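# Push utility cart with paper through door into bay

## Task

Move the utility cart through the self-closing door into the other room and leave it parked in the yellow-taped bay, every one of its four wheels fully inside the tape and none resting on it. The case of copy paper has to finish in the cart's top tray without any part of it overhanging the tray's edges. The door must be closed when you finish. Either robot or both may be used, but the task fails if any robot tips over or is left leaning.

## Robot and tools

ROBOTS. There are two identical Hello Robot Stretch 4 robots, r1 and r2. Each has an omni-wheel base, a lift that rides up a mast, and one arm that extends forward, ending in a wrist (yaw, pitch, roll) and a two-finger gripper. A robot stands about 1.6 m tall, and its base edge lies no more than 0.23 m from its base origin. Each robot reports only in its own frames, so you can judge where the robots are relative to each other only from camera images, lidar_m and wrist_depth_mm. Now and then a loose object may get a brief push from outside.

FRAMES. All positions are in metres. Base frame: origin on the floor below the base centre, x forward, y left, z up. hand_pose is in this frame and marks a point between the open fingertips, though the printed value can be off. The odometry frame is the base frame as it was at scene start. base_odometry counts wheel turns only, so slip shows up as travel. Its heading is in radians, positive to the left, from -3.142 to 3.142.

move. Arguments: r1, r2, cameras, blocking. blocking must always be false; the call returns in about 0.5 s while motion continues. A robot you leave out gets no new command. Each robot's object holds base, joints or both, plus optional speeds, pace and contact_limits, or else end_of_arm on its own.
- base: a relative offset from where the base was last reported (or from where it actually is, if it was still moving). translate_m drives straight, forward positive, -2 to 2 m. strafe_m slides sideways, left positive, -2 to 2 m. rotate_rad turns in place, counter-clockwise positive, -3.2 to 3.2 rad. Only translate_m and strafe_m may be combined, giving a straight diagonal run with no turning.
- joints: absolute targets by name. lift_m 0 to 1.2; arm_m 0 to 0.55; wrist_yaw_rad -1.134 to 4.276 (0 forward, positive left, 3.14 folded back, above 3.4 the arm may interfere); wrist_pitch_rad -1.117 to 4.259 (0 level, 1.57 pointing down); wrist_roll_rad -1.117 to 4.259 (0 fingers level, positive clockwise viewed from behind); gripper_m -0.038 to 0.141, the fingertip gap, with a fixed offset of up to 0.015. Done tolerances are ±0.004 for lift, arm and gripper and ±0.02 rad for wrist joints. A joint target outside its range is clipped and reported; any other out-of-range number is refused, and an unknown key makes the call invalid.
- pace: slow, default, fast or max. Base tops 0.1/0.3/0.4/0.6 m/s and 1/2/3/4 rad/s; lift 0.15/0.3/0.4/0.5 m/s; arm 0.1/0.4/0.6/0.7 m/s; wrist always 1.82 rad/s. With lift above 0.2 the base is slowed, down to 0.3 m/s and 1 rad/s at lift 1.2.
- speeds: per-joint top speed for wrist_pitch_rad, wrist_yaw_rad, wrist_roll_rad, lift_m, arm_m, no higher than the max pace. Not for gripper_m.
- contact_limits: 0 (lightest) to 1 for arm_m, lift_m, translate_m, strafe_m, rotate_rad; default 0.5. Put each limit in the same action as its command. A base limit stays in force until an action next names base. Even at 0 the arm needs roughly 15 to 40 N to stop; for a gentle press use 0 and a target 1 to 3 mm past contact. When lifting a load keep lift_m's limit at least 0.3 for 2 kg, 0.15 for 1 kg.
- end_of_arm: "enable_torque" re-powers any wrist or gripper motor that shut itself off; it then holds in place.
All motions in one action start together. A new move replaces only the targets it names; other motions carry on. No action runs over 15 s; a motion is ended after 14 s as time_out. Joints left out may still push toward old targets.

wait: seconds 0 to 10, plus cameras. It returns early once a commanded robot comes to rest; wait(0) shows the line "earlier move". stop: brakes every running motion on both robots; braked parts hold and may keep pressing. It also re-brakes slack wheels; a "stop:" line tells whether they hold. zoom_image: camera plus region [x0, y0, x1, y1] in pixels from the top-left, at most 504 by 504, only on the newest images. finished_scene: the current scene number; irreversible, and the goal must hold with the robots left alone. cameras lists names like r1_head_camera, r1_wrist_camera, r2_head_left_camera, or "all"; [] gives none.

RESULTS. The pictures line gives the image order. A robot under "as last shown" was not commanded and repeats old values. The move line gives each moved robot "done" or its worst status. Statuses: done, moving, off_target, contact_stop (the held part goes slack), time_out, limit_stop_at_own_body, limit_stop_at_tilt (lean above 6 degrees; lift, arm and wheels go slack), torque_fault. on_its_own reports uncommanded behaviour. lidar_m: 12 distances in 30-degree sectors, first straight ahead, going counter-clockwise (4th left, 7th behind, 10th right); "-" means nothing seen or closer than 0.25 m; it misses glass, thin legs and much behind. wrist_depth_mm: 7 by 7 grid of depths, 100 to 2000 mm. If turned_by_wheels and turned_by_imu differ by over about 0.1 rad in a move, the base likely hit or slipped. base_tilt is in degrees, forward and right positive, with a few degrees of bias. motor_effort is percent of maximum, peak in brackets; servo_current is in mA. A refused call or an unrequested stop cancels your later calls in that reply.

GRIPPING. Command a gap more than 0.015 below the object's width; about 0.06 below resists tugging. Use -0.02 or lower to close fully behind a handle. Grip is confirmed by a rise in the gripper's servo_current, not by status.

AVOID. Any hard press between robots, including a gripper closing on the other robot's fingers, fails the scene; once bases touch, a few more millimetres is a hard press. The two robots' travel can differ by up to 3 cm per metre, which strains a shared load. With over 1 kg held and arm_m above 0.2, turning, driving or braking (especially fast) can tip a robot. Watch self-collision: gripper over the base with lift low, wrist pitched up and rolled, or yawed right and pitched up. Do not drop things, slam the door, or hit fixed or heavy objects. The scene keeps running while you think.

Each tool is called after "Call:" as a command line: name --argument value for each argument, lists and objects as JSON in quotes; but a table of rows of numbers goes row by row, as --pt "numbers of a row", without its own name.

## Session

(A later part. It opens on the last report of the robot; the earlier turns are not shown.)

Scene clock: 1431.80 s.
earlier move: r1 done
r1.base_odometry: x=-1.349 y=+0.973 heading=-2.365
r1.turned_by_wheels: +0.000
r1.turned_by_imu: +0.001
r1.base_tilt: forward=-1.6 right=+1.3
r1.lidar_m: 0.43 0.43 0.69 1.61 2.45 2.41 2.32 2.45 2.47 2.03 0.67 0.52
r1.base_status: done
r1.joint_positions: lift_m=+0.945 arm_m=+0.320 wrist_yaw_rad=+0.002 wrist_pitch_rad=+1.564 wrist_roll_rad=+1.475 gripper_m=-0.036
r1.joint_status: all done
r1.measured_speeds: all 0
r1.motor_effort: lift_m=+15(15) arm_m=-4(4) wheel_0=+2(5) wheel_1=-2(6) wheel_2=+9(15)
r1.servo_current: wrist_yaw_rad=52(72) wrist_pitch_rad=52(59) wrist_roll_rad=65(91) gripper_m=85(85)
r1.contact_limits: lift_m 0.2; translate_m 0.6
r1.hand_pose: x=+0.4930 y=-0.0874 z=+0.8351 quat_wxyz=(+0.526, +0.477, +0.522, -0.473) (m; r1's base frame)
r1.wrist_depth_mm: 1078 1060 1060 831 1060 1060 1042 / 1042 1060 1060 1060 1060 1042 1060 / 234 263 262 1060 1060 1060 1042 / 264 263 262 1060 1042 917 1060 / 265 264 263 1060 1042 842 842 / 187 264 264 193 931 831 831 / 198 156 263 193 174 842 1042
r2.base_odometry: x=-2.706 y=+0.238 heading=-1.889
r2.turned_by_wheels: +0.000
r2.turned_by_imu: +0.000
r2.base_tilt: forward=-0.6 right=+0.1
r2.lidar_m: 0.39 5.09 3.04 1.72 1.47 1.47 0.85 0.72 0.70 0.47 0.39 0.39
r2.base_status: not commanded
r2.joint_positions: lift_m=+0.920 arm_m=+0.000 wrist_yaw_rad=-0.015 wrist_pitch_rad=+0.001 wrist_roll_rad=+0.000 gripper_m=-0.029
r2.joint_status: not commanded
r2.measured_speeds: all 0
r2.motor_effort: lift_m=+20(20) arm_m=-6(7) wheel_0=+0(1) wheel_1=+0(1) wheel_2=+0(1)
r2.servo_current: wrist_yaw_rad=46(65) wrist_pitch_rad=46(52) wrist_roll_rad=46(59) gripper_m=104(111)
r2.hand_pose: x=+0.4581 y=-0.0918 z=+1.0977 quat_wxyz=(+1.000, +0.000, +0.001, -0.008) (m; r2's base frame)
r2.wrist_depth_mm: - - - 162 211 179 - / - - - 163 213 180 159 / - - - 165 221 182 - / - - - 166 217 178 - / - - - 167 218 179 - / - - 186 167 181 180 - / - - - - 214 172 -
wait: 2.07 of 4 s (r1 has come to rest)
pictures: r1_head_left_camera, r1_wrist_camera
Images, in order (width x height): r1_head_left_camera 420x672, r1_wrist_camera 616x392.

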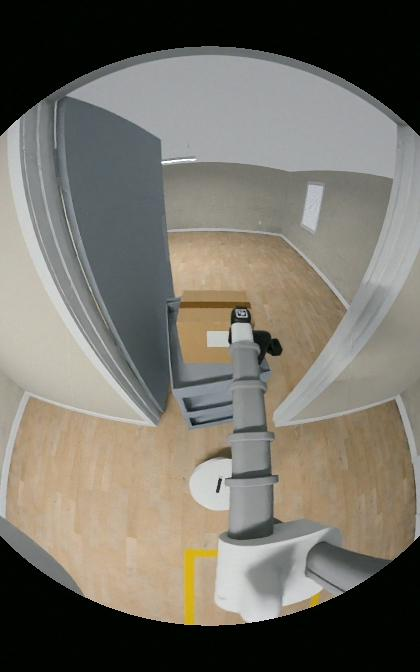

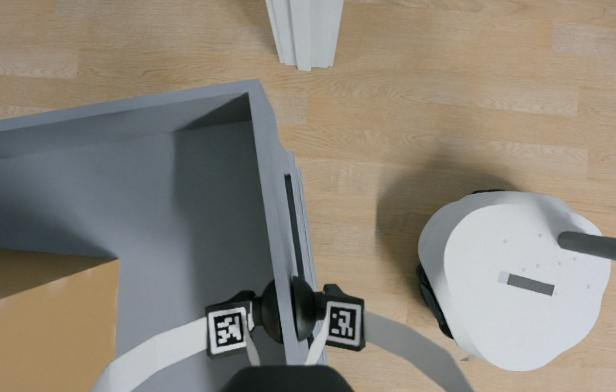

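Call:
move --r1 '{"joints":{"gripper_m":0.06}}' --blocking false --cameras '[]'

Call:
wait --seconds 1.5 --cameras '[]'

Call:
move --r1 '{"joints":{"wrist_roll_rad":1.33},"speeds":{"wrist_roll_rad":0.8}}' --blocking false --cameras '[]'

Call:
wait --seconds 1.5 --cameras '[]'

Call:
move --r1 '{"joints":{"gripper_m":-0.037}}' --blocking false --cameras '[]'

Call:
wait --seconds 2.5 --cameras '[]'

Call:
move --r1 '{"base":{"translate_m":-0.17},"joints":{"wrist_roll_rad":1.65},"pace":"slow","speeds":{"wrist_roll_rad":0.18},"contact_limits":{"translate_m":0.6}}' --blocking false --cameras '[]'

Call:
wait --seconds 4 --cameras '["r1_wrist_camera","r1_head_left_camera"]'

Scene clock: 1442.77 s.
move: r1 moving
r1.base_odometry: x=-1.349 y=+0.973 heading=-2.365
r1.turned_by_wheels: +0.000
r1.turned_by_imu: -0.001
r1.base_tilt: forward=-1.6 right=+1.3
r1.lidar_m: 0.45 0.43 0.67 1.65 2.44 2.44 2.32 2.45 2.48 2.04 0.67 0.51
r1.base_status: not commanded
r1.joint_positions: lift_m=+0.945 arm_m=+0.320 wrist_yaw_rad=+0.002 wrist_pitch_rad=+1.564 wrist_roll_rad=+1.476 gripper_m=-0.011
r1.joint_status: gripper_m moving
r1.measured_speeds: translate_m=+0.000 strafe_m=+0.000 rotate_rad=-0.001 lift_m=+0.000 arm_m=+0.000 wrist_yaw_rad=+0.000 wrist_pitch_rad=+0.000 wrist_roll_rad=+0.008
r1.motor_effort: lift_m=+15(15) arm_m=-4(4) wheel_0=+2(3) wheel_1=-2(2) wheel_2=+8(9)
r1.servo_current: wrist_yaw_rad=65(65) wrist_pitch_rad=46(52) wrist_roll_rad=46(59) gripper_m=72(72)
r1.contact_limits: lift_m 0.2; translate_m 0.6
r1.hand_pose: x=+0.4930 y=-0.0874 z=+0.8351 quat_wxyz=(+0.525, +0.477, +0.522, -0.474) (m; r1's base frame)
r1.wrist_depth_mm: 1060 1060 1060 820 1042 1042 1042 / 1060 1042 1060 1042 1042 1060 1060 / 235 249 264 1060 1042 1078 1060 / 265 265 264 1060 1042 976 1042 / 264 266 265 1042 1060 831 842 / 195 264 211 194 931 831 831 / 198 235 264 184 153 854 1042
r2: as last shown
r2.turned_by_imu: +0.002
r2.lidar_m: 0.40 5.11 3.09 1.74 1.46 1.48 0.84 0.71 0.72 0.46 0.39 0.38
r2.motor_effort: lift_m=+20(20) arm_m=-7(7) wheel_0=+0(1) wheel_1=+0(0) wheel_2=-1(1)
r2.servo_current: wrist_yaw_rad=39(52) wrist_pitch_rad=33(39) wrist_roll_rad=46(52) gripper_m=98(104)
r2.wrist_depth_mm: - - - 162 212 179 - / - - - 163 213 180 159 / - - - 164 221 182 - / - - - 166 217 179 - / - - - 167 219 179 - / - - 186 167 180 180 - / - - - - 214 171 -
pictures: none
No camera images: "cameras" was empty.

Scene clock: 1443.93 s.
earlier move: r1 done
r1.base_odometry: x=-1.349 y=+0.973 heading=-2.366
r1.turned_by_wheels: +0.000
r1.turned_by_imu: +0.000
r1.base_tilt: forward=-1.6 right=+1.3
r1.lidar_m: 0.43 0.44 0.69 1.60 2.43 2.43 2.31 2.45 2.46 2.04 0.65 0.51
r1.base_status: not commanded
r1.joint_positions: lift_m=+0.945 arm_m=+0.320 wrist_yaw_rad=+0.002 wrist_pitch_rad=+1.568 wrist_roll_rad=+1.478 gripper_m=+0.060
r1.joint_status: all done
r1.measured_speeds: all 0
r1.motor_effort: lift_m=+15(15) arm_m=-4(4) wheel_0=+2(3) wheel_1=-2(2) wheel_2=+3(9)
r1.servo_current: wrist_yaw_rad=39(72) wrist_pitch_rad=39(52) wrist_roll_rad=46(65) gripper_m=46(85)
r1.contact_limits: lift_m 0.2; translate_m 0.6
r1.hand_pose: x=+0.4918 y=-0.0874 z=+0.8351 quat_wxyz=(+0.524, +0.476, +0.523, -0.475) (m; r1's base frame)
r1.wrist_depth_mm: 1042 1042 1042 788 1042 1060 1042 / 1060 1060 1060 1060 1060 1078 1042 / 240 243 260 1060 1042 1060 1060 / 262 262 263 1078 1060 904 1060 / 263 263 263 1042 1060 854 831 / 202 262 211 1042 187 820 820 / 202 242 263 143 1060 842 1078
r2.base_odometry: x=-2.706 y=+0.238 heading=-1.889
r2.turned_by_wheels: +0.000
r2.turned_by_imu: +0.000
r2.base_tilt: forward=-0.6 right=+0.1
r2.lidar_m: 0.38 5.10 3.08 1.75 1.48 1.48 0.85 0.70 0.71 0.48 0.40 0.40
r2.base_status: not commanded
r2.joint_positions: lift_m=+0.920 arm_m=+0.000 wrist_yaw_rad=-0.015 wrist_pitch_rad=+0.001 wrist_roll_rad=+0.000 gripper_m=-0.029
r2.joint_status: not commanded
r2.measured_speeds: all 0
r2.motor_effort: lift_m=+20(20) arm_m=-6(7) wheel_0=+0(1) wheel_1=+0(0) wheel_2=+0(1)
r2.servo_current: wrist_yaw_rad=46(59) wrist_pitch_rad=46(46) wrist_roll_rad=52(59) gripper_m=98(111)
r2.hand_pose: x=+0.4581 y=-0.0918 z=+1.0977 quat_wxyz=(+1.000, +0.000, +0.001, -0.008) (m; r2's base frame)
r2.wrist_depth_mm: - - - 162 211 179 - / - - - 163 214 180 159 / - - - 164 221 182 - / - - - 166 217 179 - / - - - 167 218 180 - / - - 186 167 180 180 - / - - - - 213 172 -
wait: 1.17 of 1.5 s (r1 has come to rest)
pictures: none
No camera images: "cameras" was empty.

Scene clock: 1444.43 s.
move: r1 moving
r1.base_odometry: x=-1.349 y=+0.973 heading=-2.366
r1.turned_by_wheels: +0.000
r1.turned_by_imu: +0.000
r1.base_tilt: forward=-1.5 right=+1.3
r1.lidar_m: 0.45 0.44 0.69 1.65 2.44 2.46 2.33 2.43 2.46 2.08 0.68 0.52
r1.base_status: not commanded
r1.joint_positions: lift_m=+0.945 arm_m=+0.320 wrist_yaw_rad=+0.002 wrist_pitch_rad=+1.568 wrist_roll_rad=+1.332 gripper_m=+0.060
r1.joint_status: wrist_roll_rad moving
r1.measured_speeds: translate_m=+0.000 strafe_m=+0.000 rotate_rad=+0.000 lift_m=+0.000 arm_m=+0.000 wrist_yaw_rad=+0.000 wrist_pitch_rad=+0.000 wrist_roll_rad=-0.002
r1.motor_effort: lift_m=+15(15) arm_m=-4(4) wheel_0=+3(3) wheel_1=-2(2) wheel_2=+3(3)
r1.servo_current: wrist_yaw_rad=46(65) wrist_pitch_rad=39(52) wrist_roll_rad=46(65) gripper_m=33(46)
r1.contact_limits: lift_m 0.2; translate_m 0.6
r1.hand_pose: x=+0.4918 y=-0.0874 z=+0.8351 quat_wxyz=(+0.557, +0.437, +0.556, -0.436) (m; r1's base frame)
r1.wrist_depth_mm: 1042 1042 1025 820 1042 1060 1042 / 1060 1060 1042 1025 1042 1060 1042 / 260 262 262 1042 1078 1025 1060 / 262 263 262 1060 1042 1060 1060 / 223 262 263 1060 1042 854 842 / 196 263 211 1042 188 831 831 / 208 253 263 143 1060 831 842
r2: as last shown
r2.base_tilt: forward=-0.7 right=+0.1
r2.lidar_m: 0.37 5.08 3.08 1.76 1.48 1.47 0.83 0.72 0.70 0.47 0.38 0.40
r2.motor_effort: lift_m=+20(20) arm_m=-6(7) wheel_0=+0(1) wheel_1=+0(1) wheel_2=+0(0)
r2.servo_current: wrist_yaw_rad=52(65) wrist_pitch_rad=46(46) wrist_roll_rad=39(52) gripper_m=104(104)
r2.wrist_depth_mm: - - - 162 212 179 - / - - - 163 213 180 159 / - - - 164 220 182 - / - - - 166 217 178 - / - - - 167 218 179 - / - - 186 167 180 180 - / - - - - 214 172 -
pictures: none
No camera images: "cameras" was empty.

Scene clock: 1444.63 s.
earlier move: r1 done
r1.base_odometry: x=-1.349 y=+0.973 heading=-2.366
r1.turned_by_wheels: +0.000
r1.turned_by_imu: +0.000
r1.base_tilt: forward=-1.5 right=+1.3
r1.lidar_m: 0.43 0.44 0.65 1.64 2.46 2.45 2.33 2.42 2.48 2.01 0.67 0.52
r1.base_status: not commanded
r1.joint_positions: lift_m=+0.945 arm_m=+0.320 wrist_yaw_rad=+0.002 wrist_pitch_rad=+1.568 wrist_roll_rad=+1.332 gripper_m=+0.060
r1.joint_status: all done
r1.measured_speeds: all 0
r1.motor_effort: lift_m=+15(15) arm_m=-4(4) wheel_0=+2(3) wheel_1=-2(2) wheel_2=+3(3)
r1.servo_current: wrist_yaw_rad=39(65) wrist_pitch_rad=33(52) wrist_roll_rad=46(65) gripper_m=39(46)
r1.contact_limits: lift_m 0.2; translate_m 0.6
r1.hand_pose: x=+0.4918 y=-0.0874 z=+0.8351 quat_wxyz=(+0.557, +0.437, +0.556, -0.436) (m; r1's base frame)
r1.wrist_depth_mm: 1060 1060 1042 820 1060 1042 1060 / 1060 1042 1060 1060 1060 1042 1060 / 263 263 263 1078 1042 1060 1042 / 263 263 263 1060 1025 1060 1060 / 222 263 263 1042 1042 842 842 / 196 263 211 1060 187 831 842 / 208 252 263 143 1060 842 842
r2.base_odometry: x=-2.706 y=+0.238 heading=-1.889
r2.turned_by_wheels: +0.000
r2.turned_by_imu: +0.000
r2.base_tilt: forward=-0.7 right=+0.1
r2.lidar_m: 0.39 5.09 3.07 1.74 1.48 1.49 0.83 0.71 0.70 0.46 0.39 0.40
r2.base_status: not commanded
r2.joint_positions: lift_m=+0.920 arm_m=+0.000 wrist_yaw_rad=-0.015 wrist_pitch_rad=+0.001 wrist_roll_rad=+0.000 gripper_m=-0.029
r2.joint_status: not commanded
r2.measured_speeds: all 0
r2.motor_effort: lift_m=+20(20) arm_m=-6(7) wheel_0=+0(1) wheel_1=+0(1) wheel_2=+0(0)
r2.servo_current: wrist_yaw_rad=52(65) wrist_pitch_rad=39(46) wrist_roll_rad=46(52) gripper_m=98(104)
r2.hand_pose: x=+0.4581 y=-0.0918 z=+1.0977 quat_wxyz=(+1.000, +0.000, +0.001, -0.008) (m; r2's base frame)
r2.wrist_depth_mm: - - - 162 212 179 - / - - - 163 213 180 159 / - - - 164 221 181 - / - - - 166 217 178 - / - - - 166 219 180 - / - - 186 167 180 180 - / - - - - 213 172 -
wait: 0.20 of 1.5 s (r1 has come to rest)
pictures: none
No camera images: "cameras" was empty.

Scene clock: 1445.13 s.
move: r1 moving
r1.base_odometry: x=-1.349 y=+0.973 heading=-2.366
r1.turned_by_wheels: +0.000
r1.turned_by_imu: +0.000
r1.base_tilt: forward=-1.6 right=+1.3
r1.lidar_m: 0.42 0.43 0.68 1.63 2.45 2.47 2.31 2.45 2.47 2.03 0.66 0.52
r1.base_status: not commanded
r1.joint_positions: lift_m=+0.945 arm_m=+0.320 wrist_yaw_rad=+0.002 wrist_pitch_rad=+1.568 wrist_roll_rad=+1.332 gripper_m=+0.041
r1.joint_status: gripper_m moving
r1.measured_speeds: all 0
r1.motor_effort: lift_m=+15(15) arm_m=-4(4) wheel_0=+2(3) wheel_1=-2(2) wheel_2=+3(3)
r1.servo_current: wrist_yaw_rad=39(72) wrist_pitch_rad=46(46) wrist_roll_rad=39(52) gripper_m=104(104)
r1.contact_limits: lift_m 0.2; translate_m 0.6
r1.hand_pose: x=+0.4918 y=-0.0874 z=+0.8351 quat_wxyz=(+0.557, +0.437, +0.556, -0.436) (m; r1's base frame)
r1.wrist_depth_mm: 1042 1042 1042 820 1025 1042 1042 / 1060 1060 1060 1042 1060 1060 1042 / 262 262 262 1042 1042 1060 1060 / 262 263 263 1060 1078 1042 1042 / 222 263 264 1042 1078 842 831 / 196 263 210 1060 192 842 842 / 209 254 263 144 1042 842 831
r2: as last shown
r2.lidar_m: 0.39 5.11 3.06 1.74 1.48 1.48 0.86 0.70 0.69 0.48 0.40 0.39
r2.motor_effort: lift_m=+20(20) arm_m=-6(7) wheel_0=+1(1) wheel_1=+0(0) wheel_2=+0(0)
r2.servo_current: wrist_yaw_rad=46(72) wrist_pitch_rad=46(46) wrist_roll_rad=46(52) gripper_m=98(111)
r2.wrist_depth_mm: - - - 161 212 179 - / - - - 163 213 180 159 / - - - 165 222 181 - / - - - 166 216 179 - / - - - 167 219 180 - / - - 185 167 181 179 - / - - - - 213 172 -
pictures: none
No camera images: "cameras" was empty.

Scene clock: 1446.30 s.
earlier move: r1 done
r1.base_odometry: x=-1.349 y=+0.973 heading=-2.366
r1.turned_by_wheels: +0.000
r1.turned_by_imu: +0.000
r1.base_tilt: forward=-1.5 right=+1.3
r1.lidar_m: 0.43 0.43 0.68 1.62 2.44 2.45 2.32 2.45 2.47 2.05 0.67 0.51
r1.base_status: not commanded
r1.joint_positions: lift_m=+0.945 arm_m=+0.320 wrist_yaw_rad=+0.002 wrist_pitch_rad=+1.566 wrist_roll_rad=+1.332 gripper_m=-0.036
r1.joint_status: all done
r1.measured_speeds: all 0
r1.motor_effort: lift_m=+15(15) arm_m=-4(4) wheel_0=+3(3) wheel_1=-2(2) wheel_2=+3(3)
r1.servo_current: wrist_yaw_rad=59(72) wrist_pitch_rad=39(52) wrist_roll_rad=65(65) gripper_m=78(150)
r1.contact_limits: lift_m 0.2; translate_m 0.6
r1.hand_pose: x=+0.4924 y=-0.0874 z=+0.8351 quat_wxyz=(+0.558, +0.437, +0.555, -0.435) (m; r1's base frame)
r1.wrist_depth_mm: 1042 1060 1042 820 1042 1042 1042 / 1025 1042 1042 1042 1060 1042 1042 / 262 260 262 1042 1042 1042 1042 / 262 262 262 1060 1042 1042 1042 / 213 262 262 262 1060 854 854 / 191 262 187 195 842 831 831 / 199 154 263 192 176 831 842
r2.base_odometry: x=-2.706 y=+0.238 heading=-1.889
r2.turned_by_wheels: +0.000
r2.turned_by_imu: +0.000
r2.base_tilt: forward=-0.6 right=+0.0
r2.lidar_m: 0.40 5.12 3.07 1.76 1.49 1.49 0.84 0.70 0.69 0.49 0.40 0.40
r2.base_status: not commanded
r2.joint_positions: lift_m=+0.920 arm_m=+0.000 wrist_yaw_rad=-0.015 wrist_pitch_rad=+0.001 wrist_roll_rad=+0.000 gripper_m=-0.029
r2.joint_status: not commanded
r2.measured_speeds: all 0
r2.motor_effort: lift_m=+20(20) arm_m=-7(7) wheel_0=+0(1) wheel_1=+0(0) wheel_2=+0(1)
r2.servo_current: wrist_yaw_rad=52(72) wrist_pitch_rad=39(46) wrist_roll_rad=52(52) gripper_m=91(111)
r2.hand_pose: x=+0.4581 y=-0.0918 z=+1.0977 quat_wxyz=(+1.000, +0.000, +0.001, -0.008) (m; r2's base frame)
r2.wrist_depth_mm: - - - 161 212 178 - / - - - 163 213 180 159 / - - - 164 220 182 - / - - - 166 216 179 - / - - - 166 219 179 - / - - 186 167 180 180 - / - - - - 214 172 -
wait: 1.17 of 2.5 s (r1 has come to rest)
pictures: none
No camera images: "cameras" was empty.

Scene clock: 1446.80 s.
move: r1 moving
r1.base_odometry: x=-1.340 y=+0.982 heading=-2.365
r1.turned_by_wheels: +0.000
r1.turned_by_imu: +0.000
r1.base_tilt: forward=-1.6 right=+1.3
r1.lidar_m: 0.44 0.42 0.68 1.68 2.44 2.42 2.30 2.43 2.47 2.14 0.67 0.52
r1.base_status: translate_m moving
r1.joint_positions: lift_m=+0.945 arm_m=+0.320 wrist_yaw_rad=+0.002 wrist_pitch_rad=+1.565 wrist_roll_rad=+1.405 gripper_m=-0.036
r1.joint_status: wrist_roll_rad moving
r1.measured_speeds: translate_m=-0.049 strafe_m=+0.000 rotate_rad=+0.003 lift_m=+0.000 arm_m=+0.000 wrist_yaw_rad=+0.000 wrist_pitch_rad=-0.008 wrist_roll_rad=+0.176
r1.motor_effort: lift_m=+15(15) arm_m=-4(4) wheel_0=-4(6) wheel_1=-6(6) wheel_2=+9(11)
r1.servo_current: wrist_yaw_rad=52(52) wrist_pitch_rad=52(52) wrist_roll_rad=52(72) gripper_m=78(85)
r1.contact_limits: lift_m 0.2; translate_m 0.6
r1.hand_pose: x=+0.4929 y=-0.0874 z=+0.8351 quat_wxyz=(+0.542, +0.458, +0.539, -0.455) (m; r1's base frame)
r1.wrist_depth_mm: 1060 1042 1060 842 1042 1025 1042 / 1060 1060 1042 1042 1025 1060 1042 / 255 263 262 1042 1042 1042 1042 / 264 264 263 1042 1042 1042 1042 / 231 264 262 1042 1042 820 842 / 192 263 206 192 878 831 820 / 203 152 262 193 161 842 831
r2: as last shown
r2.base_tilt: forward=-0.6 right=+0.1
r2.lidar_m: 0.40 5.10 3.07 1.75 1.47 1.47 0.85 0.71 0.70 0.46 0.39 0.37
r2.motor_effort: lift_m=+20(20) arm_m=-7(7) wheel_0=+0(0) wheel_1=+0(0) wheel_2=+0(0)
r2.servo_current: wrist_yaw_rad=52(52) wrist_pitch_rad=33(46) wrist_roll_rad=39(52) gripper_m=98(111)
r2.wrist_depth_mm: - - - 162 212 179 - / - - - 163 213 180 159 / - - - 164 220 181 - / - - - 166 217 179 - / - - - 166 219 179 - / - - 186 167 180 180 - / - - - - 213 171 -
pictures: none
No camera images: "cameras" was empty.

Scene clock: 1449.27 s.
earlier move: r1 done
r1.base_odometry: x=-1.228 y=+1.092 heading=-2.365
r1.turned_by_wheels: +0.001
r1.turned_by_imu: +0.002
r1.base_tilt: forward=-1.6 right=+1.3
r1.lidar_m: 0.46 0.49 0.88 2.21 2.46 2.29 2.15 2.26 2.48 2.36 0.93 0.51
r1.base_status: done
r1.joint_positions: lift_m=+0.945 arm_m=+0.320 wrist_yaw_rad=+0.002 wrist_pitch_rad=+1.564 wrist_roll_rad=+1.645 gripper_m=-0.036
r1.joint_status: all done
r1.measured_speeds: all 0
r1.motor_effort: lift_m=+15(15) arm_m=-4(4) wheel_0=+3(6) wheel_1=-1(6) wheel_2=+8(13)
r1.servo_current: wrist_yaw_rad=59(65) wrist_pitch_rad=46(59) wrist_roll_rad=52(78) gripper_m=72(85)
r1.contact_limits: lift_m 0.2; translate_m 0.6
r1.hand_pose: x=+0.4929 y=-0.0874 z=+0.8351 quat_wxyz=(+0.483, +0.519, +0.480, -0.516) (m; r1's base frame)
r1.wrist_depth_mm: 1042 1060 820 1042 1042 1025 1042 / 1042 1042 1060 1060 1042 1042 1042 / 1042 1042 263 1060 1042 1042 1060 / 264 264 263 1060 1060 831 842 / 264 264 264 1042 1042 831 842 / 224 264 262 195 1060 842 842 / 190 156 263 193 175 1060 1025
r2.base_odometry: x=-2.706 y=+0.238 heading=-1.889
r2.turned_by_wheels: +0.000
r2.turned_by_imu: +0.000
r2.base_tilt: forward=-0.6 right=+0.1
r2.lidar_m: 0.39 5.10 3.04 1.76 1.47 1.47 0.85 0.70 0.70 0.47 0.39 0.38
r2.base_status: not commanded
r2.joint_positions: lift_m=+0.920 arm_m=+0.000 wrist_yaw_rad=-0.015 wrist_pitch_rad=+0.001 wrist_roll_rad=+0.000 gripper_m=-0.029
r2.joint_status: not commanded
r2.measured_speeds: all 0
r2.motor_effort: lift_m=+20(20) arm_m=-6(7) wheel_0=+0(0) wheel_1=+0(1) wheel_2=+0(1)
r2.servo_current: wrist_yaw_rad=52(65) wrist_pitch_rad=39(46) wrist_roll_rad=39(59) gripper_m=98(111)
r2.hand_pose: x=+0.4581 y=-0.0918 z=+1.0977 quat_wxyz=(+1.000, +0.000, +0.001, -0.008) (m; r2's base frame)
r2.wrist_depth_mm: - - - 161 211 179 - / - - - 163 213 180 159 / - - - 164 221 181 - / - - - 166 218 179 - / - - - 167 219 179 - / - - 185 167 180 180 - / - - - - 215 171 -
wait: 2.47 of 4 s (r1 has come to rest)
pictures: r1_head_left_camera, r1_wrist_camera
Images, in order (width x height): r1_head_left_camera 420x672, r1_wrist_camera 616x392.

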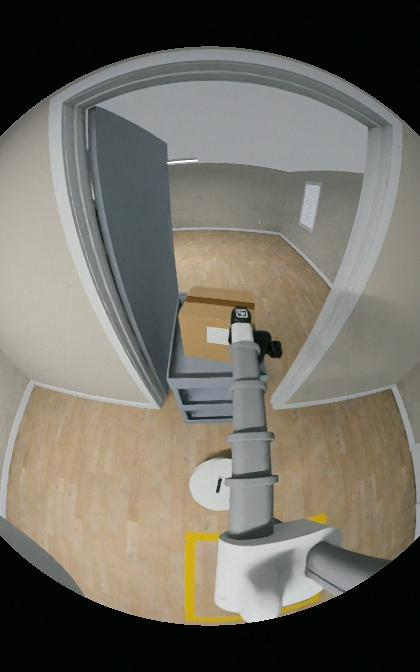

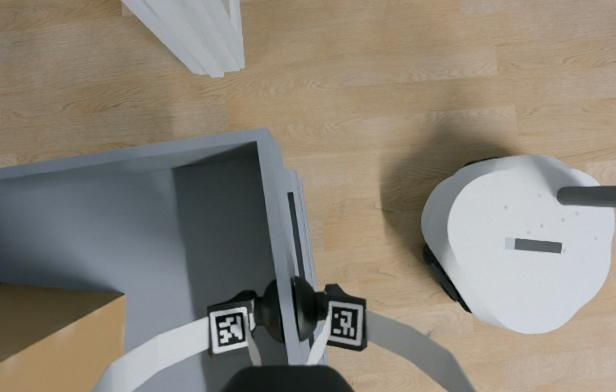

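Call:
move --r1 '{"joints":{"gripper_m":0.06}}' --blocking false --cameras '[]'

Call:
wait --seconds 1.5 --cameras '["r1_head_right_camera","r1_head_camera"]'

Call:
move --r1 '{"joints":{"wrist_roll_rad":1.52},"speeds":{"wrist_roll_rad":0.8}}' --blocking false --cameras '[]'

Call:
wait --seconds 1.5 --cameras '[]'

Call:
move --r1 '{"joints":{"gripper_m":-0.037}}' --blocking false --cameras '[]'

Call:
wait --seconds 2.5 --cameras '[]'

Call:
move --r1 '{"base":{"translate_m":-0.2},"joints":{"wrist_roll_rad":1.72},"pace":"slow","speeds":{"wrist_roll_rad":0.1},"contact_limits":{"translate_m":0.6}}' --blocking false --cameras '[]'

Call:
wait --seconds 5 --cameras '["r1_wrist_camera","r1_head_left_camera"]'

Scene clock: 1466.50 s.
move: r1 moving
r1.base_odometry: x=-1.228 y=+1.092 heading=-2.365
r1.turned_by_wheels: +0.000
r1.turned_by_imu: -0.001
r1.base_tilt: forward=-1.6 right=+1.3
r1.lidar_m: 0.46 0.44 0.87 2.25 2.45 2.28 2.15 2.26 2.47 2.36 0.92 0.50
r1.base_status: not commanded
r1.joint_positions: lift_m=+0.945 arm_m=+0.320 wrist_yaw_rad=+0.002 wrist_pitch_rad=+1.564 wrist_roll_rad=+1.647 gripper_m=-0.011
r1.joint_status: gripper_m moving
r1.measured_speeds: translate_m=+0.000 strafe_m=+0.000 rotate_rad=-0.001 lift_m=+0.000 arm_m=+0.000 wrist_yaw_rad=+0.000 wrist_pitch_rad=+0.000 wrist_roll_rad=+0.008
r1.motor_effort: lift_m=+15(15) arm_m=-4(4) wheel_0=+3(4) wheel_1=+0(1) wheel_2=+7(8)
r1.servo_current: wrist_yaw_rad=39(65) wrist_pitch_rad=46(52) wrist_roll_rad=46(72) gripper_m=72(72)
r1.contact_limits: lift_m 0.2; translate_m 0.6
r1.hand_pose: x=+0.4929 y=-0.0874 z=+0.8351 quat_wxyz=(+0.483, +0.520, +0.480, -0.516) (m; r1's base frame)
r1.wrist_depth_mm: 1060 1042 831 1042 1042 1042 1042 / 1078 1042 1042 1060 1042 1042 1042 / 1060 1042 1060 1042 1060 1042 1042 / 265 264 263 1060 1060 842 820 / 266 264 264 1042 1025 842 831 / 234 265 216 194 1060 842 831 / 187 223 264 180 163 1025 1042
r2: as last shown
r2.turned_by_imu: +0.002
r2.base_tilt: forward=-0.7 right=+0.1
r2.lidar_m: 0.36 5.08 3.08 1.74 1.47 1.48 0.84 0.71 0.71 0.45 0.38 0.40
r2.motor_effort: lift_m=+20(20) arm_m=-6(7) wheel_0=+0(1) wheel_1=+0(0) wheel_2=+0(0)
r2.servo_current: wrist_yaw_rad=46(59) wrist_pitch_rad=39(46) wrist_roll_rad=39(52) gripper_m=104(104)
r2.wrist_depth_mm: - - - 161 212 179 - / - - - 163 213 181 159 / - - - 164 220 182 - / - - - 166 218 178 - / - - - 167 218 179 - / - - 186 167 180 180 - / - - - - 214 172 -
pictures: none
No camera images: "cameras" was empty.

Scene clock: 1467.67 s.
earlier move: r1 done
r1.base_odometry: x=-1.228 y=+1.092 heading=-2.365
r1.turned_by_wheels: +0.000
r1.turned_by_imu: +0.000
r1.base_tilt: forward=-1.6 right=+1.2
r1.lidar_m: 0.45 0.47 0.86 2.24 2.43 2.26 2.15 2.24 2.48 2.36 0.93 0.48
r1.base_status: not commanded
r1.joint_positions: lift_m=+0.945 arm_m=+0.320 wrist_yaw_rad=+0.002 wrist_pitch_rad=+1.568 wrist_roll_rad=+1.648 gripper_m=+0.060
r1.joint_status: all done
r1.measured_speeds: all 0
r1.motor_effort: lift_m=+15(15) arm_m=-4(4) wheel_0=+4(4) wheel_1=-1(1) wheel_2=+3(8)
r1.servo_current: wrist_yaw_rad=46(65) wrist_pitch_rad=39(52) wrist_roll_rad=39(72) gripper_m=46(91)
r1.contact_limits: lift_m 0.2; translate_m 0.6
r1.hand_pose: x=+0.4918 y=-0.0874 z=+0.8351 quat_wxyz=(+0.482, +0.519, +0.480, -0.518) (m; r1's base frame)
r1.wrist_depth_mm: 1042 1025 831 1042 1025 1060 1042 / 1042 1042 1060 1025 1042 1078 1060 / 1042 1042 1042 1042 1025 1060 1060 / 262 263 263 1042 1042 854 831 / 263 263 263 1060 1042 842 831 / 247 263 211 1060 187 842 842 / 192 229 264 143 1042 1042 1078
r2.base_odometry: x=-2.706 y=+0.238 heading=-1.889
r2.turned_by_wheels: +0.000
r2.turned_by_imu: +0.000
r2.base_tilt: forward=-0.6 right=+0.1
r2.lidar_m: 0.39 5.08 3.06 1.75 1.47 1.50 0.86 0.70 0.71 0.46 0.39 0.40
r2.base_status: not commanded
r2.joint_positions: lift_m=+0.920 arm_m=+0.000 wrist_yaw_rad=-0.015 wrist_pitch_rad=+0.001 wrist_roll_rad=+0.000 gripper_m=-0.029
r2.joint_status: not commanded
r2.measured_speeds: all 0
r2.motor_effort: lift_m=+20(20) arm_m=-6(7) wheel_0=+0(1) wheel_1=+0(0) wheel_2=+0(0)
r2.servo_current: wrist_yaw_rad=46(65) wrist_pitch_rad=33(46) wrist_roll_rad=46(52) gripper_m=111(111)
r2.hand_pose: x=+0.4581 y=-0.0918 z=+1.0977 quat_wxyz=(+1.000, +0.000, +0.001, -0.008) (m; r2's base frame)
r2.wrist_depth_mm: - - - 161 212 179 - / - - - 162 213 180 160 / - - - 165 221 181 - / - - - 166 217 178 - / - - - 167 218 179 - / - - 186 167 181 180 - / - - - - 214 172 -
wait: 1.17 of 1.5 s (r1 has come to rest)
pictures: r1_head_camera, r1_head_right_camera
Images, in order (width x height): r1_head_camera 420x560, r1_head_right_camera 420x672.

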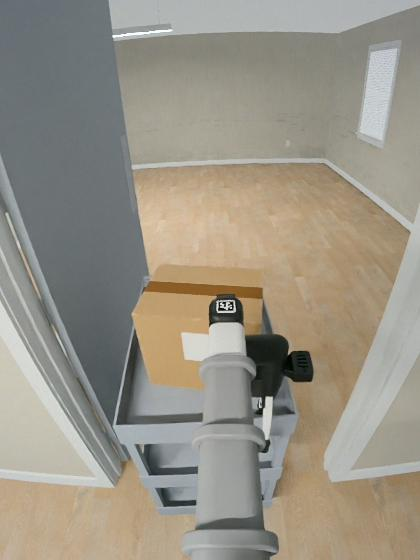

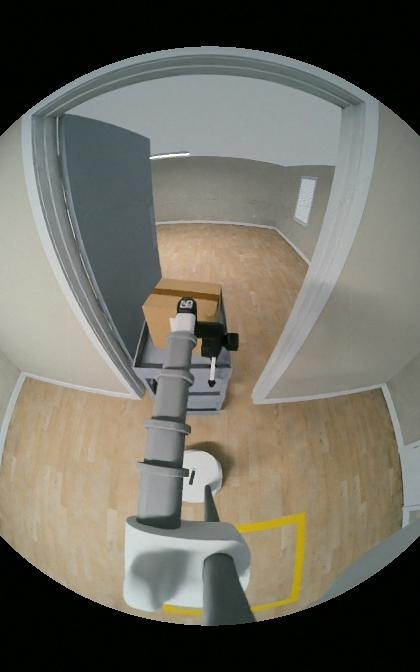

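Scene clock: 1468.17 s.
move: r1 moving
r1.base_odometry: x=-1.228 y=+1.092 heading=-2.365
r1.turned_by_wheels: +0.000
r1.turned_by_imu: +0.000
r1.base_tilt: forward=-1.6 right=+1.3
r1.lidar_m: 0.44 0.48 0.84 2.24 2.44 2.28 2.15 2.25 2.46 2.36 0.92 0.50
r1.base_status: not commanded
r1.joint_positions: lift_m=+0.945 arm_m=+0.320 wrist_yaw_rad=+0.002 wrist_pitch_rad=+1.568 wrist_roll_rad=+1.522 gripper_m=+0.060
r1.joint_status: wrist_roll_rad moving
r1.measured_speeds: translate_m=+0.000 strafe_m=+0.000 rotate_rad=+0.000 lift_m=+0.000 arm_m=+0.000 wrist_yaw_rad=+0.000 wrist_pitch_rad=+0.000 wrist_roll_rad=-0.001
r1.motor_effort: lift_m=+15(15) arm_m=-4(4) wheel_0=+3(4) wheel_1=+0(1) wheel_2=+3(3)
r1.servo_current: wrist_yaw_rad=26(59) wrist_pitch_rad=39(46) wrist_roll_rad=59(65) gripper_m=46(46)
r1.contact_limits: lift_m 0.2; translate_m 0.6
r1.hand_pose: x=+0.4918 y=-0.0874 z=+0.8351 quat_wxyz=(+0.513, +0.488, +0.512, -0.487) (m; r1's base frame)
r1.wrist_depth_mm: 1060 1042 820 1042 1042 1060 1042 / 1060 1042 1060 1078 1060 1060 1042 / 1042 1060 262 1060 1060 1060 1060 / 262 262 262 1060 1042 842 854 / 263 262 263 1060 1025 831 842 / 212 263 211 1042 188 842 831 / 196 236 262 143 1042 854 1042
r2: as last shown
r2.base_tilt: forward=-0.7 right=+0.1
r2.lidar_m: 0.40 5.10 3.04 1.73 1.48 1.49 0.85 0.71 0.70 0.45 0.39 0.38
r2.motor_effort: lift_m=+20(20) arm_m=-7(7) wheel_0=+0(1) wheel_1=+0(0) wheel_2=+0(1)
r2.servo_current: wrist_yaw_rad=39(59) wrist_pitch_rad=39(46) wrist_roll_rad=52(52) gripper_m=98(111)
r2.wrist_depth_mm: - - - 162 212 179 - / - - - 163 213 181 159 / - - - 164 220 181 - / - - - 166 217 178 - / - - - 167 219 179 - / - - 186 167 180 180 - / - - - - 214 171 -
pictures: none
No camera images: "cameras" was empty.

Scene clock: 1468.33 s.
earlier move: r1 done
r1.base_odometry: x=-1.228 y=+1.092 heading=-2.365
r1.turned_by_wheels: +0.000
r1.turned_by_imu: +0.000
r1.base_tilt: forward=-1.6 right=+1.2
r1.lidar_m: 0.46 0.47 0.86 2.21 2.43 2.26 2.14 2.25 2.46 2.35 0.94 0.51
r1.base_status: not commanded
r1.joint_positions: lift_m=+0.945 arm_m=+0.320 wrist_yaw_rad=+0.002 wrist_pitch_rad=+1.568 wrist_roll_rad=+1.522 gripper_m=+0.060
r1.joint_status: all done
r1.measured_speeds: all 0
r1.motor_effort: lift_m=+15(15) arm_m=-4(4) wheel_0=+3(4) wheel_1=+0(1) wheel_2=+3(3)
r1.servo_current: wrist_yaw_rad=59(72) wrist_pitch_rad=33(46) wrist_roll_rad=72(72) gripper_m=39(46)
r1.contact_limits: lift_m 0.2; translate_m 0.6
r1.hand_pose: x=+0.4918 y=-0.0874 z=+0.8351 quat_wxyz=(+0.513, +0.488, +0.512, -0.487) (m; r1's base frame)
r1.wrist_depth_mm: 1042 1060 820 1042 1078 1060 1060 / 1025 1060 1060 1042 1042 1060 1060 / 1060 1042 262 1042 1042 1060 1060 / 264 263 260 1060 1042 842 854 / 263 262 263 1060 1060 842 854 / 212 260 211 1078 188 842 854 / 196 237 263 143 1060 831 1060
r2.base_odometry: x=-2.706 y=+0.238 heading=-1.889
r2.turned_by_wheels: +0.000
r2.turned_by_imu: +0.000
r2.base_tilt: forward=-0.7 right=+0.1
r2.lidar_m: 0.40 5.09 3.06 1.74 1.48 1.47 0.86 0.70 0.71 0.46 0.39 0.41
r2.base_status: not commanded
r2.joint_positions: lift_m=+0.920 arm_m=+0.000 wrist_yaw_rad=-0.015 wrist_pitch_rad=+0.001 wrist_roll_rad=+0.000 gripper_m=-0.029
r2.joint_status: not commanded
r2.measured_speeds: all 0
r2.motor_effort: lift_m=+20(20) arm_m=-6(7) wheel_0=+0(1) wheel_1=+0(0) wheel_2=+0(1)
r2.servo_current: wrist_yaw_rad=52(59) wrist_pitch_rad=39(46) wrist_roll_rad=46(52) gripper_m=104(111)
r2.hand_pose: x=+0.4581 y=-0.0918 z=+1.0977 quat_wxyz=(+1.000, +0.000, +0.001, -0.008) (m; r2's base frame)
r2.wrist_depth_mm: - - - 161 212 179 - / - - - 163 213 179 159 / - - - 164 221 182 - / - - - 166 216 178 - / - - - 167 219 179 - / - - 186 167 180 180 - / - - - - 214 172 -
wait: 0.17 of 1.5 s (r1 has come to rest)
pictures: none
No camera images: "cameras" was empty.

Scene clock: 1468.83 s.
move: r1 moving
r1.base_odometry: x=-1.228 y=+1.092 heading=-2.365
r1.turned_by_wheels: +0.000
r1.turned_by_imu: +0.000
r1.base_tilt: forward=-1.6 right=+1.2
r1.lidar_m: 0.47 0.48 0.87 2.22 2.42 2.28 2.16 2.24 2.49 2.37 0.94 0.50
r1.base_status: not commanded
r1.joint_positions: lift_m=+0.945 arm_m=+0.320 wrist_yaw_rad=+0.002 wrist_pitch_rad=+1.568 wrist_roll_rad=+1.522 gripper_m=+0.041
r1.joint_status: gripper_m moving
r1.measured_speeds: all 0
r1.motor_effort: lift_m=+15(15) arm_m=-4(4) wheel_0=+4(4) wheel_1=-1(1) wheel_2=+3(3)
r1.servo_current: wrist_yaw_rad=46(65) wrist_pitch_rad=46(52) wrist_roll_rad=33(65) gripper_m=130(130)
r1.contact_limits: lift_m 0.2; translate_m 0.6
r1.hand_pose: x=+0.4918 y=-0.0874 z=+0.8351 quat_wxyz=(+0.513, +0.488, +0.512, -0.487) (m; r1's base frame)
r1.wrist_depth_mm: 1042 1042 820 1060 1060 1042 1060 / 1060 1060 1060 1060 1042 1042 1060 / 1042 1042 259 1060 1042 1078 1078 / 263 263 262 1060 1060 854 854 / 264 262 263 1042 1042 842 842 / 213 263 209 1060 193 842 842 / 196 238 263 144 1060 842 1060
r2: as last shown
r2.base_tilt: forward=-0.6 right=+0.1
r2.lidar_m: 0.40 5.10 3.07 1.74 1.49 1.50 0.84 0.70 0.71 0.49 0.39 0.39
r2.motor_effort: lift_m=+20(20) arm_m=-6(7) wheel_0=+0(0) wheel_1=+0(0) wheel_2=+0(0)
r2.servo_current: wrist_yaw_rad=39(52) wrist_pitch_rad=39(52) wrist_roll_rad=46(52) gripper_m=104(104)
r2.wrist_depth_mm: - - - 161 211 178 - / - - - 163 214 180 158 / - - - 164 221 182 - / - - - 166 217 178 - / - - - 167 218 179 - / - - 186 167 180 180 - / - - - - 213 172 -
pictures: none
No camera images: "cameras" was empty.

Scene clock: 1470.00 s.
earlier move: r1 done
r1.base_odometry: x=-1.228 y=+1.092 heading=-2.365
r1.turned_by_wheels: +0.000
r1.turned_by_imu: +0.000
r1.base_tilt: forward=-1.5 right=+1.2
r1.lidar_m: 0.45 0.46 0.89 2.21 2.44 2.25 2.16 2.27 2.47 2.36 0.92 0.50
r1.base_status: not commanded
r1.joint_positions: lift_m=+0.945 arm_m=+0.320 wrist_yaw_rad=+0.002 wrist_pitch_rad=+1.567 wrist_roll_rad=+1.522 gripper_m=-0.036
r1.joint_status: all done
r1.measured_speeds: all 0
r1.motor_effort: lift_m=+15(15) arm_m=-4(4) wheel_0=+4(4) wheel_1=-1(1) wheel_2=+3(3)
r1.servo_current: wrist_yaw_rad=72(72) wrist_pitch_rad=39(52) wrist_roll_rad=52(72) gripper_m=78(150)
r1.contact_limits: lift_m 0.2; translate_m 0.6
r1.hand_pose: x=+0.4922 y=-0.0874 z=+0.8351 quat_wxyz=(+0.514, +0.488, +0.512, -0.486) (m; r1's base frame)
r1.wrist_depth_mm: 1060 1060 820 1042 1042 1078 1042 / 1042 1042 1060 1042 1042 1042 1042 / 1060 1042 262 1042 1042 1042 1042 / 262 260 263 1042 1042 866 854 / 262 260 263 262 1060 831 831 / 204 262 186 195 878 842 831 / 192 154 262 191 176 831 1060
r2.base_odometry: x=-2.706 y=+0.238 heading=-1.889
r2.turned_by_wheels: +0.000
r2.turned_by_imu: +0.000
r2.base_tilt: forward=-0.7 right=+0.1
r2.lidar_m: 0.39 5.10 3.07 1.73 1.48 1.44 0.85 0.70 0.70 0.46 0.40 0.40
r2.base_status: not commanded
r2.joint_positions: lift_m=+0.920 arm_m=+0.000 wrist_yaw_rad=-0.015 wrist_pitch_rad=+0.001 wrist_roll_rad=+0.000 gripper_m=-0.029
r2.joint_status: not commanded
r2.measured_speeds: all 0
r2.motor_effort: lift_m=+20(20) arm_m=-6(7) wheel_0=+0(1) wheel_1=+0(0) wheel_2=+0(1)
r2.servo_current: wrist_yaw_rad=52(59) wrist_pitch_rad=39(52) wrist_roll_rad=39(59) gripper_m=104(111)
r2.hand_pose: x=+0.4581 y=-0.0918 z=+1.0977 quat_wxyz=(+1.000, +0.000, +0.001, -0.008) (m; r2's base frame)
r2.wrist_depth_mm: - - - 161 212 178 - / - - - 163 213 180 159 / - - - 164 221 181 - / - - - 166 217 178 - / - - - 166 218 179 - / - - 186 167 180 180 - / - - - - 214 172 -
wait: 1.17 of 2.5 s (r1 has come to rest)
pictures: none
No camera images: "cameras" was empty.

Scene clock: 1470.50 s.
move: r1 moving
r1.base_odometry: x=-1.219 y=+1.101 heading=-2.365
r1.turned_by_wheels: +0.000
r1.turned_by_imu: +0.000
r1.base_tilt: forward=-1.5 right=+1.3
r1.lidar_m: 0.47 0.48 0.88 2.28 2.44 2.26 2.15 2.23 2.48 2.35 0.93 0.53
r1.base_status: translate_m moving
r1.joint_positions: lift_m=+0.945 arm_m=+0.320 wrist_yaw_rad=+0.002 wrist_pitch_rad=+1.565 wrist_roll_rad=+1.561 gripper_m=-0.036
r1.joint_status: wrist_roll_rad moving
r1.measured_speeds: translate_m=-0.049 strafe_m=+0.000 rotate_rad=+0.001 lift_m=+0.000 arm_m=+0.000 wrist_yaw_rad=+0.000 wrist_pitch_rad=-0.006 wrist_roll_rad=+0.098
r1.motor_effort: lift_m=+15(15) arm_m=-3(4) wheel_0=-4(5) wheel_1=-5(6) wheel_2=+9(10)
r1.servo_current: wrist_yaw_rad=46(72) wrist_pitch_rad=59(59) wrist_roll_rad=39(59) gripper_m=72(85)
r1.contact_limits: lift_m 0.2; translate_m 0.6
r1.hand_pose: x=+0.4928 y=-0.0874 z=+0.8351 quat_wxyz=(+0.505, +0.498, +0.502, -0.495) (m; r1's base frame)
r1.wrist_depth_mm: 1060 1060 809 1060 1060 1025 1042 / 1042 1042 1042 1042 1042 1060 1042 / 1078 1042 259 1060 1025 1042 1042 / 265 263 263 1060 1060 842 831 / 264 264 263 1042 1042 842 842 / 210 263 204 193 1042 831 831 / 195 151 262 192 162 831 1042
r2: as last shown
r2.lidar_m: 0.40 5.10 3.05 1.75 1.46 1.48 0.85 0.72 0.72 0.46 0.39 0.38
r2.motor_effort: lift_m=+20(20) arm_m=-7(7) wheel_0=+0(1) wheel_1=+0(0) wheel_2=+0(0)
r2.servo_current: wrist_yaw_rad=46(52) wrist_pitch_rad=33(46) wrist_roll_rad=46(65) gripper_m=104(104)
r2.wrist_depth_mm: - - - 161 211 178 - / - - - 163 213 180 159 / - - - 164 220 182 - / - - - 166 217 178 - / - - - 167 218 179 - / - - 186 167 180 180 - / - - - - 214 172 -
pictures: none
No camera images: "cameras" was empty.

Scene clock: 1473.27 s.
earlier move: r1 done
r1.base_odometry: x=-1.085 y=+1.232 heading=-2.365
r1.turned_by_wheels: +0.000
r1.turned_by_imu: +0.001
r1.base_tilt: forward=-1.6 right=+1.2
r1.lidar_m: 0.47 0.51 1.17 2.36 2.42 2.07 1.95 2.04 2.46 2.36 1.18 0.50
r1.base_status: done
r1.joint_positions: lift_m=+0.945 arm_m=+0.320 wrist_yaw_rad=+0.002 wrist_pitch_rad=+1.565 wrist_roll_rad=+1.718 gripper_m=-0.036
r1.joint_status: all done
r1.measured_speeds: all 0
r1.motor_effort: lift_m=+15(15) arm_m=-4(4) wheel_0=+0(6) wheel_1=-2(7) wheel_2=+8(12)
r1.servo_current: wrist_yaw_rad=52(72) wrist_pitch_rad=46(59) wrist_roll_rad=26(85) gripper_m=78(85)
r1.contact_limits: lift_m 0.2; translate_m 0.6
r1.hand_pose: x=+0.4929 y=-0.0874 z=+0.8351 quat_wxyz=(+0.464, +0.536, +0.461, -0.533) (m; r1's base frame)
r1.wrist_depth_mm: 661 1042 1042 1042 1042 1025 1025 / 1060 1042 1060 1042 1025 1042 1025 / 1060 1060 1060 1042 1042 1025 854 / 264 263 263 1060 1042 842 842 / 264 263 264 1042 1042 842 842 / 246 264 264 195 1042 1042 1042 / 193 155 264 193 173 1060 1025
r2.base_odometry: x=-2.706 y=+0.238 heading=-1.889
r2.turned_by_wheels: +0.000
r2.turned_by_imu: +0.000
r2.base_tilt: forward=-0.6 right=+0.1
r2.lidar_m: 0.40 5.12 3.06 1.73 1.47 1.48 0.84 0.70 0.70 0.48 0.39 0.40
r2.base_status: not commanded
r2.joint_positions: lift_m=+0.920 arm_m=+0.000 wrist_yaw_rad=-0.015 wrist_pitch_rad=+0.001 wrist_roll_rad=+0.000 gripper_m=-0.029
r2.joint_status: not commanded
r2.measured_speeds: all 0
r2.motor_effort: lift_m=+20(20) arm_m=-7(7) wheel_0=+0(1) wheel_1=+0(1) wheel_2=+0(1)
r2.servo_current: wrist_yaw_rad=46(59) wrist_pitch_rad=46(46) wrist_roll_rad=46(65) gripper_m=104(111)
r2.hand_pose: x=+0.4581 y=-0.0918 z=+1.0977 quat_wxyz=(+1.000, +0.000, +0.001, -0.008) (m; r2's base frame)
r2.wrist_depth_mm: - - - 161 212 179 - / - - - 163 214 180 159 / - - - 164 220 181 - / - - - 166 217 179 - / - - - 167 219 179 - / - - 186 167 180 180 - / - - - - 215 172 -
wait: 2.77 of 5 s (r1 has come to rest)
pictures: r1_head_left_camera, r1_wrist_camera
Images, in order (width x height): r1_head_left_camera 420x672, r1_wrist_camera 616x392.

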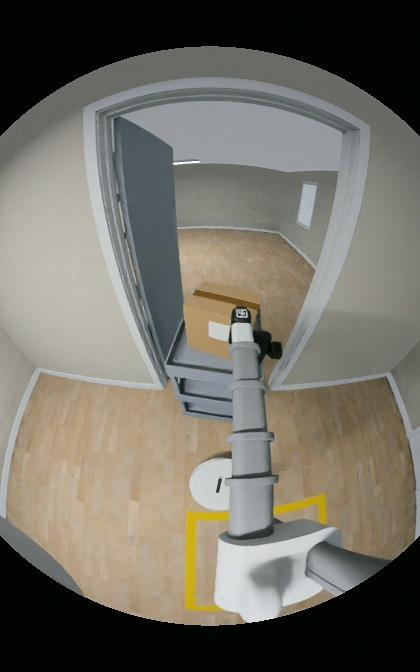

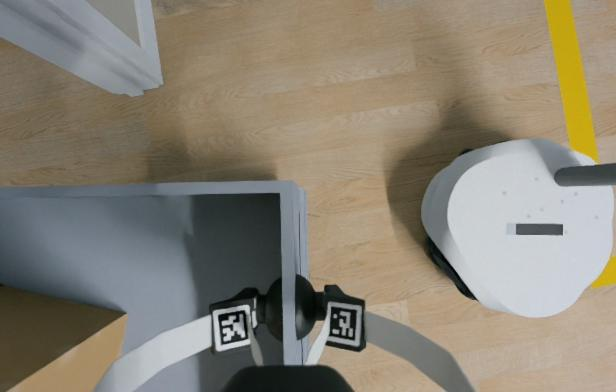

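Call:
move --r1 '{"base":{"translate_m":-0.35,"strafe_m":-0.2},"joints":{"wrist_roll_rad":1.6},"pace":"slow","speeds":{"wrist_roll_rad":0.1},"contact_limits":{"translate_m":0.6}}' --blocking false --cameras '[]'

Call:
wait --seconds 6 --cameras '["r1_wrist_camera","r1_head_left_camera","r1_head_right_camera"]'

Scene clock: 1488.73 s.
move: r1 moving
r1.base_odometry: x=-1.081 y=+1.246 heading=-2.364
r1.turned_by_wheels: +0.000
r1.turned_by_imu: -0.001
r1.base_tilt: forward=-1.5 right=+1.3
r1.lidar_m: 0.48 0.53 1.17 2.36 2.44 2.03 1.92 2.03 2.44 2.36 1.22 0.50
r1.base_status: translate_m moving; strafe_m moving
r1.joint_positions: lift_m=+0.945 arm_m=+0.320 wrist_yaw_rad=+0.002 wrist_pitch_rad=+1.564 wrist_roll_rad=+1.679 gripper_m=-0.036
r1.joint_status: wrist_roll_rad moving
r1.measured_speeds: translate_m=-0.048 strafe_m=-0.027 rotate_rad=-0.001 lift_m=+0.000 arm_m=+0.000 wrist_yaw_rad=+0.000 wrist_pitch_rad=-0.005 wrist_roll_rad=-0.100
r1.motor_effort: lift_m=+15(15) arm_m=-4(4) wheel_0=+0(2) wheel_1=-6(6) wheel_2=+12(12)
r1.servo_current: wrist_yaw_rad=59(72) wrist_pitch_rad=59(59) wrist_roll_rad=59(65) gripper_m=72(78)
r1.contact_limits: lift_m 0.2; translate_m 0.6
r1.hand_pose: x=+0.4932 y=-0.0874 z=+0.8351 quat_wxyz=(+0.475, +0.528, +0.471, -0.524) (m; r1's base frame)
r1.wrist_depth_mm: 661 960 1078 1025 1060 1060 1042 / 1042 1078 1060 1042 1060 1060 1042 / 1060 1042 1060 1042 1060 1042 1060 / 265 265 263 1042 1042 831 831 / 265 264 264 1042 1042 831 831 / 258 265 204 194 1042 1042 831 / 205 153 265 194 162 1060 1060
r2: as last shown
r2.turned_by_imu: +0.002
r2.base_tilt: forward=-0.7 right=+0.1
r2.lidar_m: 0.40 5.10 3.08 1.75 1.47 1.47 0.84 0.69 0.70 0.46 0.39 0.39
r2.motor_effort: lift_m=+20(20) arm_m=-7(7) wheel_0=+1(1) wheel_1=+0(0) wheel_2=+0(1)
r2.servo_current: wrist_yaw_rad=46(52) wrist_pitch_rad=39(46) wrist_roll_rad=46(46) gripper_m=98(104)
r2.wrist_depth_mm: - - - 162 211 179 - / - - - 163 213 180 160 / - - - 165 221 181 - / - - - 166 218 178 - / - - - 167 219 179 - / - - 186 167 180 180 - / - - - - 214 171 -
pictures: none
No camera images: "cameras" was empty.

Scene clock: 1493.40 s.
earlier move: r1 done
r1.base_odometry: x=-0.976 y=+1.620 heading=-2.365
r1.turned_by_wheels: +0.000
r1.turned_by_imu: +0.001
r1.base_tilt: forward=-1.6 right=+1.2
r1.lidar_m: 0.47 0.51 1.61 2.54 2.36 1.70 1.59 1.66 2.28 2.14 1.71 1.23
r1.base_status: done
r1.joint_positions: lift_m=+0.945 arm_m=+0.320 wrist_yaw_rad=+0.002 wrist_pitch_rad=+1.569 wrist_roll_rad=+1.602 gripper_m=-0.036
r1.joint_status: all done
r1.measured_speeds: all 0
r1.motor_effort: lift_m=+15(15) arm_m=-3(4) wheel_0=-2(4) wheel_1=-2(9) wheel_2=+3(13)
r1.servo_current: wrist_yaw_rad=52(72) wrist_pitch_rad=46(59) wrist_roll_rad=52(85) gripper_m=65(78)
r1.contact_limits: lift_m 0.2; translate_m 0.6
r1.hand_pose: x=+0.4915 y=-0.0874 z=+0.8351 quat_wxyz=(+0.493, +0.508, +0.492, -0.507) (m; r1's base frame)
r1.wrist_depth_mm: 1042 1025 1042 1042 1060 1042 1042 / 1042 1060 1025 1060 1060 1078 1060 / 1025 1025 1060 1060 1042 1078 1060 / 1042 1042 1060 1060 1060 842 842 / 208 214 220 508 1042 854 842 / 262 260 194 195 180 866 854 / 258 152 262 193 1060 - -
r2.base_odometry: x=-2.706 y=+0.238 heading=-1.889
r2.turned_by_wheels: +0.000
r2.turned_by_imu: +0.001
r2.base_tilt: forward=-0.7 right=+0.1
r2.lidar_m: 0.38 5.10 3.09 1.75 1.48 1.45 0.84 0.71 0.69 0.46 0.37 0.40
r2.base_status: not commanded
r2.joint_positions: lift_m=+0.920 arm_m=+0.000 wrist_yaw_rad=-0.015 wrist_pitch_rad=+0.001 wrist_roll_rad=+0.000 gripper_m=-0.029
r2.joint_status: not commanded
r2.measured_speeds: all 0
r2.motor_effort: lift_m=+20(20) arm_m=-6(7) wheel_0=+0(1) wheel_1=+0(1) wheel_2=+0(1)
r2.servo_current: wrist_yaw_rad=52(65) wrist_pitch_rad=39(52) wrist_roll_rad=52(65) gripper_m=104(111)
r2.hand_pose: x=+0.4581 y=-0.0918 z=+1.0977 quat_wxyz=(+1.000, +0.000, +0.001, -0.008) (m; r2's base frame)
r2.wrist_depth_mm: - - - 161 212 179 - / - - - 163 213 180 159 / - - - 164 221 182 - / - - - 166 217 178 - / - - - 167 218 179 - / - - 186 166 180 180 - / - - - - 214 172 -
wait: 4.67 of 6 s (r1 has come to rest)
pictures: r1_head_left_camera, r1_head_right_camera, r1_wrist_camera
Images, in order (width x height): r1_head_left_camera 420x672, r1_head_right_camera 420x672, r1_wrist_camera 616x392.

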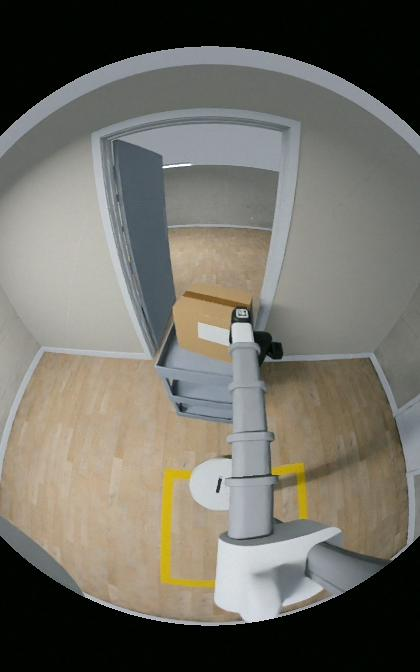

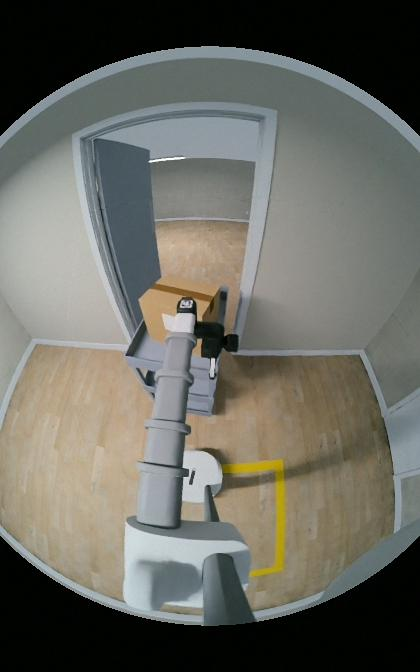

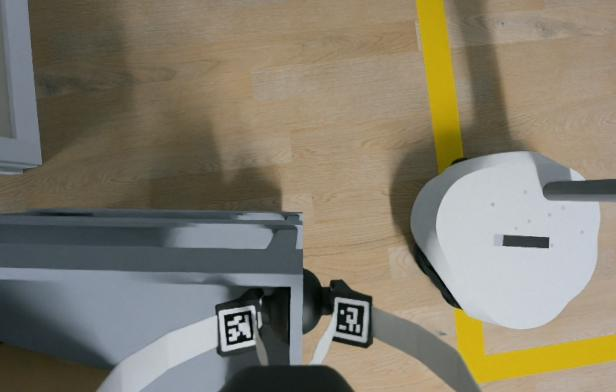

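Call:
move --r1 '{"base":{"translate_m":-0.55,"strafe_m":-0.17},"joints":{"wrist_roll_rad":1.5},"pace":"slow","speeds":{"wrist_roll_rad":0.04},"contact_limits":{"translate_m":0.6}}' --blocking false --cameras '[]'

Call:
wait --seconds 8 --cameras '["r1_wrist_camera","r1_head_left_camera","r1_head_right_camera"]'

r1: "speeds": wrist_roll_rad = 0.04 is out of range 0.05 to 1.82
Scene clock: 1517.30 s.
r1.base_odometry: x=-0.976 y=+1.620 heading=-2.365
r1.turned_by_wheels: +0.000
r1.turned_by_imu: +0.000
r1.base_tilt: forward=-1.6 right=+1.2
r1.lidar_m: 0.45 0.50 1.59 2.53 2.37 1.71 1.60 1.68 2.28 2.13 1.71 1.19
r1.base_status: done
r1.joint_positions: lift_m=+0.945 arm_m=+0.320 wrist_yaw_rad=+0.002 wrist_pitch_rad=+1.569 wrist_roll_rad=+1.602 gripper_m=-0.036
r1.joint_status: all done
r1.measured_speeds: all 0
r1.motor_effort: lift_m=+15(15) arm_m=-4(4) wheel_0=-1(4) wheel_1=-2(9) wheel_2=+3(13)
r1.servo_current: wrist_yaw_rad=59(72) wrist_pitch_rad=39(59) wrist_roll_rad=52(85) gripper_m=78(78)
r1.contact_limits: lift_m 0.2; translate_m 0.6
r1.hand_pose: x=+0.4915 y=-0.0874 z=+0.8351 quat_wxyz=(+0.493, +0.508, +0.492, -0.507) (m; r1's base frame)
r1.wrist_depth_mm: 1025 1042 1060 1078 1042 1042 1078 / 1060 1025 1060 1042 1025 1060 1060 / 1008 1060 1060 1042 1060 1078 1060 / 1060 1042 1025 1042 1042 854 842 / 207 213 220 508 1060 854 842 / 260 263 194 196 180 842 854 / 256 152 263 193 1078 - -
r2.base_odometry: x=-2.706 y=+0.238 heading=-1.889
r2.turned_by_wheels: +0.000
r2.turned_by_imu: +0.000
r2.base_tilt: forward=-0.6 right=+0.0
r2.lidar_m: 0.40 5.07 3.05 1.74 1.48 1.47 0.83 0.71 0.71 0.45 0.40 0.40
r2.base_status: not commanded
r2.joint_positions: lift_m=+0.920 arm_m=+0.000 wrist_yaw_rad=-0.015 wrist_pitch_rad=+0.001 wrist_roll_rad=+0.000 gripper_m=-0.029
r2.joint_status: not commanded
r2.measured_speeds: all 0
r2.motor_effort: lift_m=+20(20) arm_m=-7(7) wheel_0=+0(1) wheel_1=+0(1) wheel_2=+0(1)
r2.servo_current: wrist_yaw_rad=33(65) wrist_pitch_rad=39(52) wrist_roll_rad=39(65) gripper_m=104(111)
r2.hand_pose: x=+0.4581 y=-0.0918 z=+1.0977 quat_wxyz=(+1.000, +0.000, +0.001, -0.008) (m; r2's base frame)
r2.wrist_depth_mm: - - - 161 213 179 - / - - - 163 213 181 159 / - - - 164 221 181 - / - - - 167 218 178 - / - - - 167 218 179 - / - - 186 167 180 180 - / - - - - 213 172 -
pictures: none

not run: a call was refused earlier in this reply.


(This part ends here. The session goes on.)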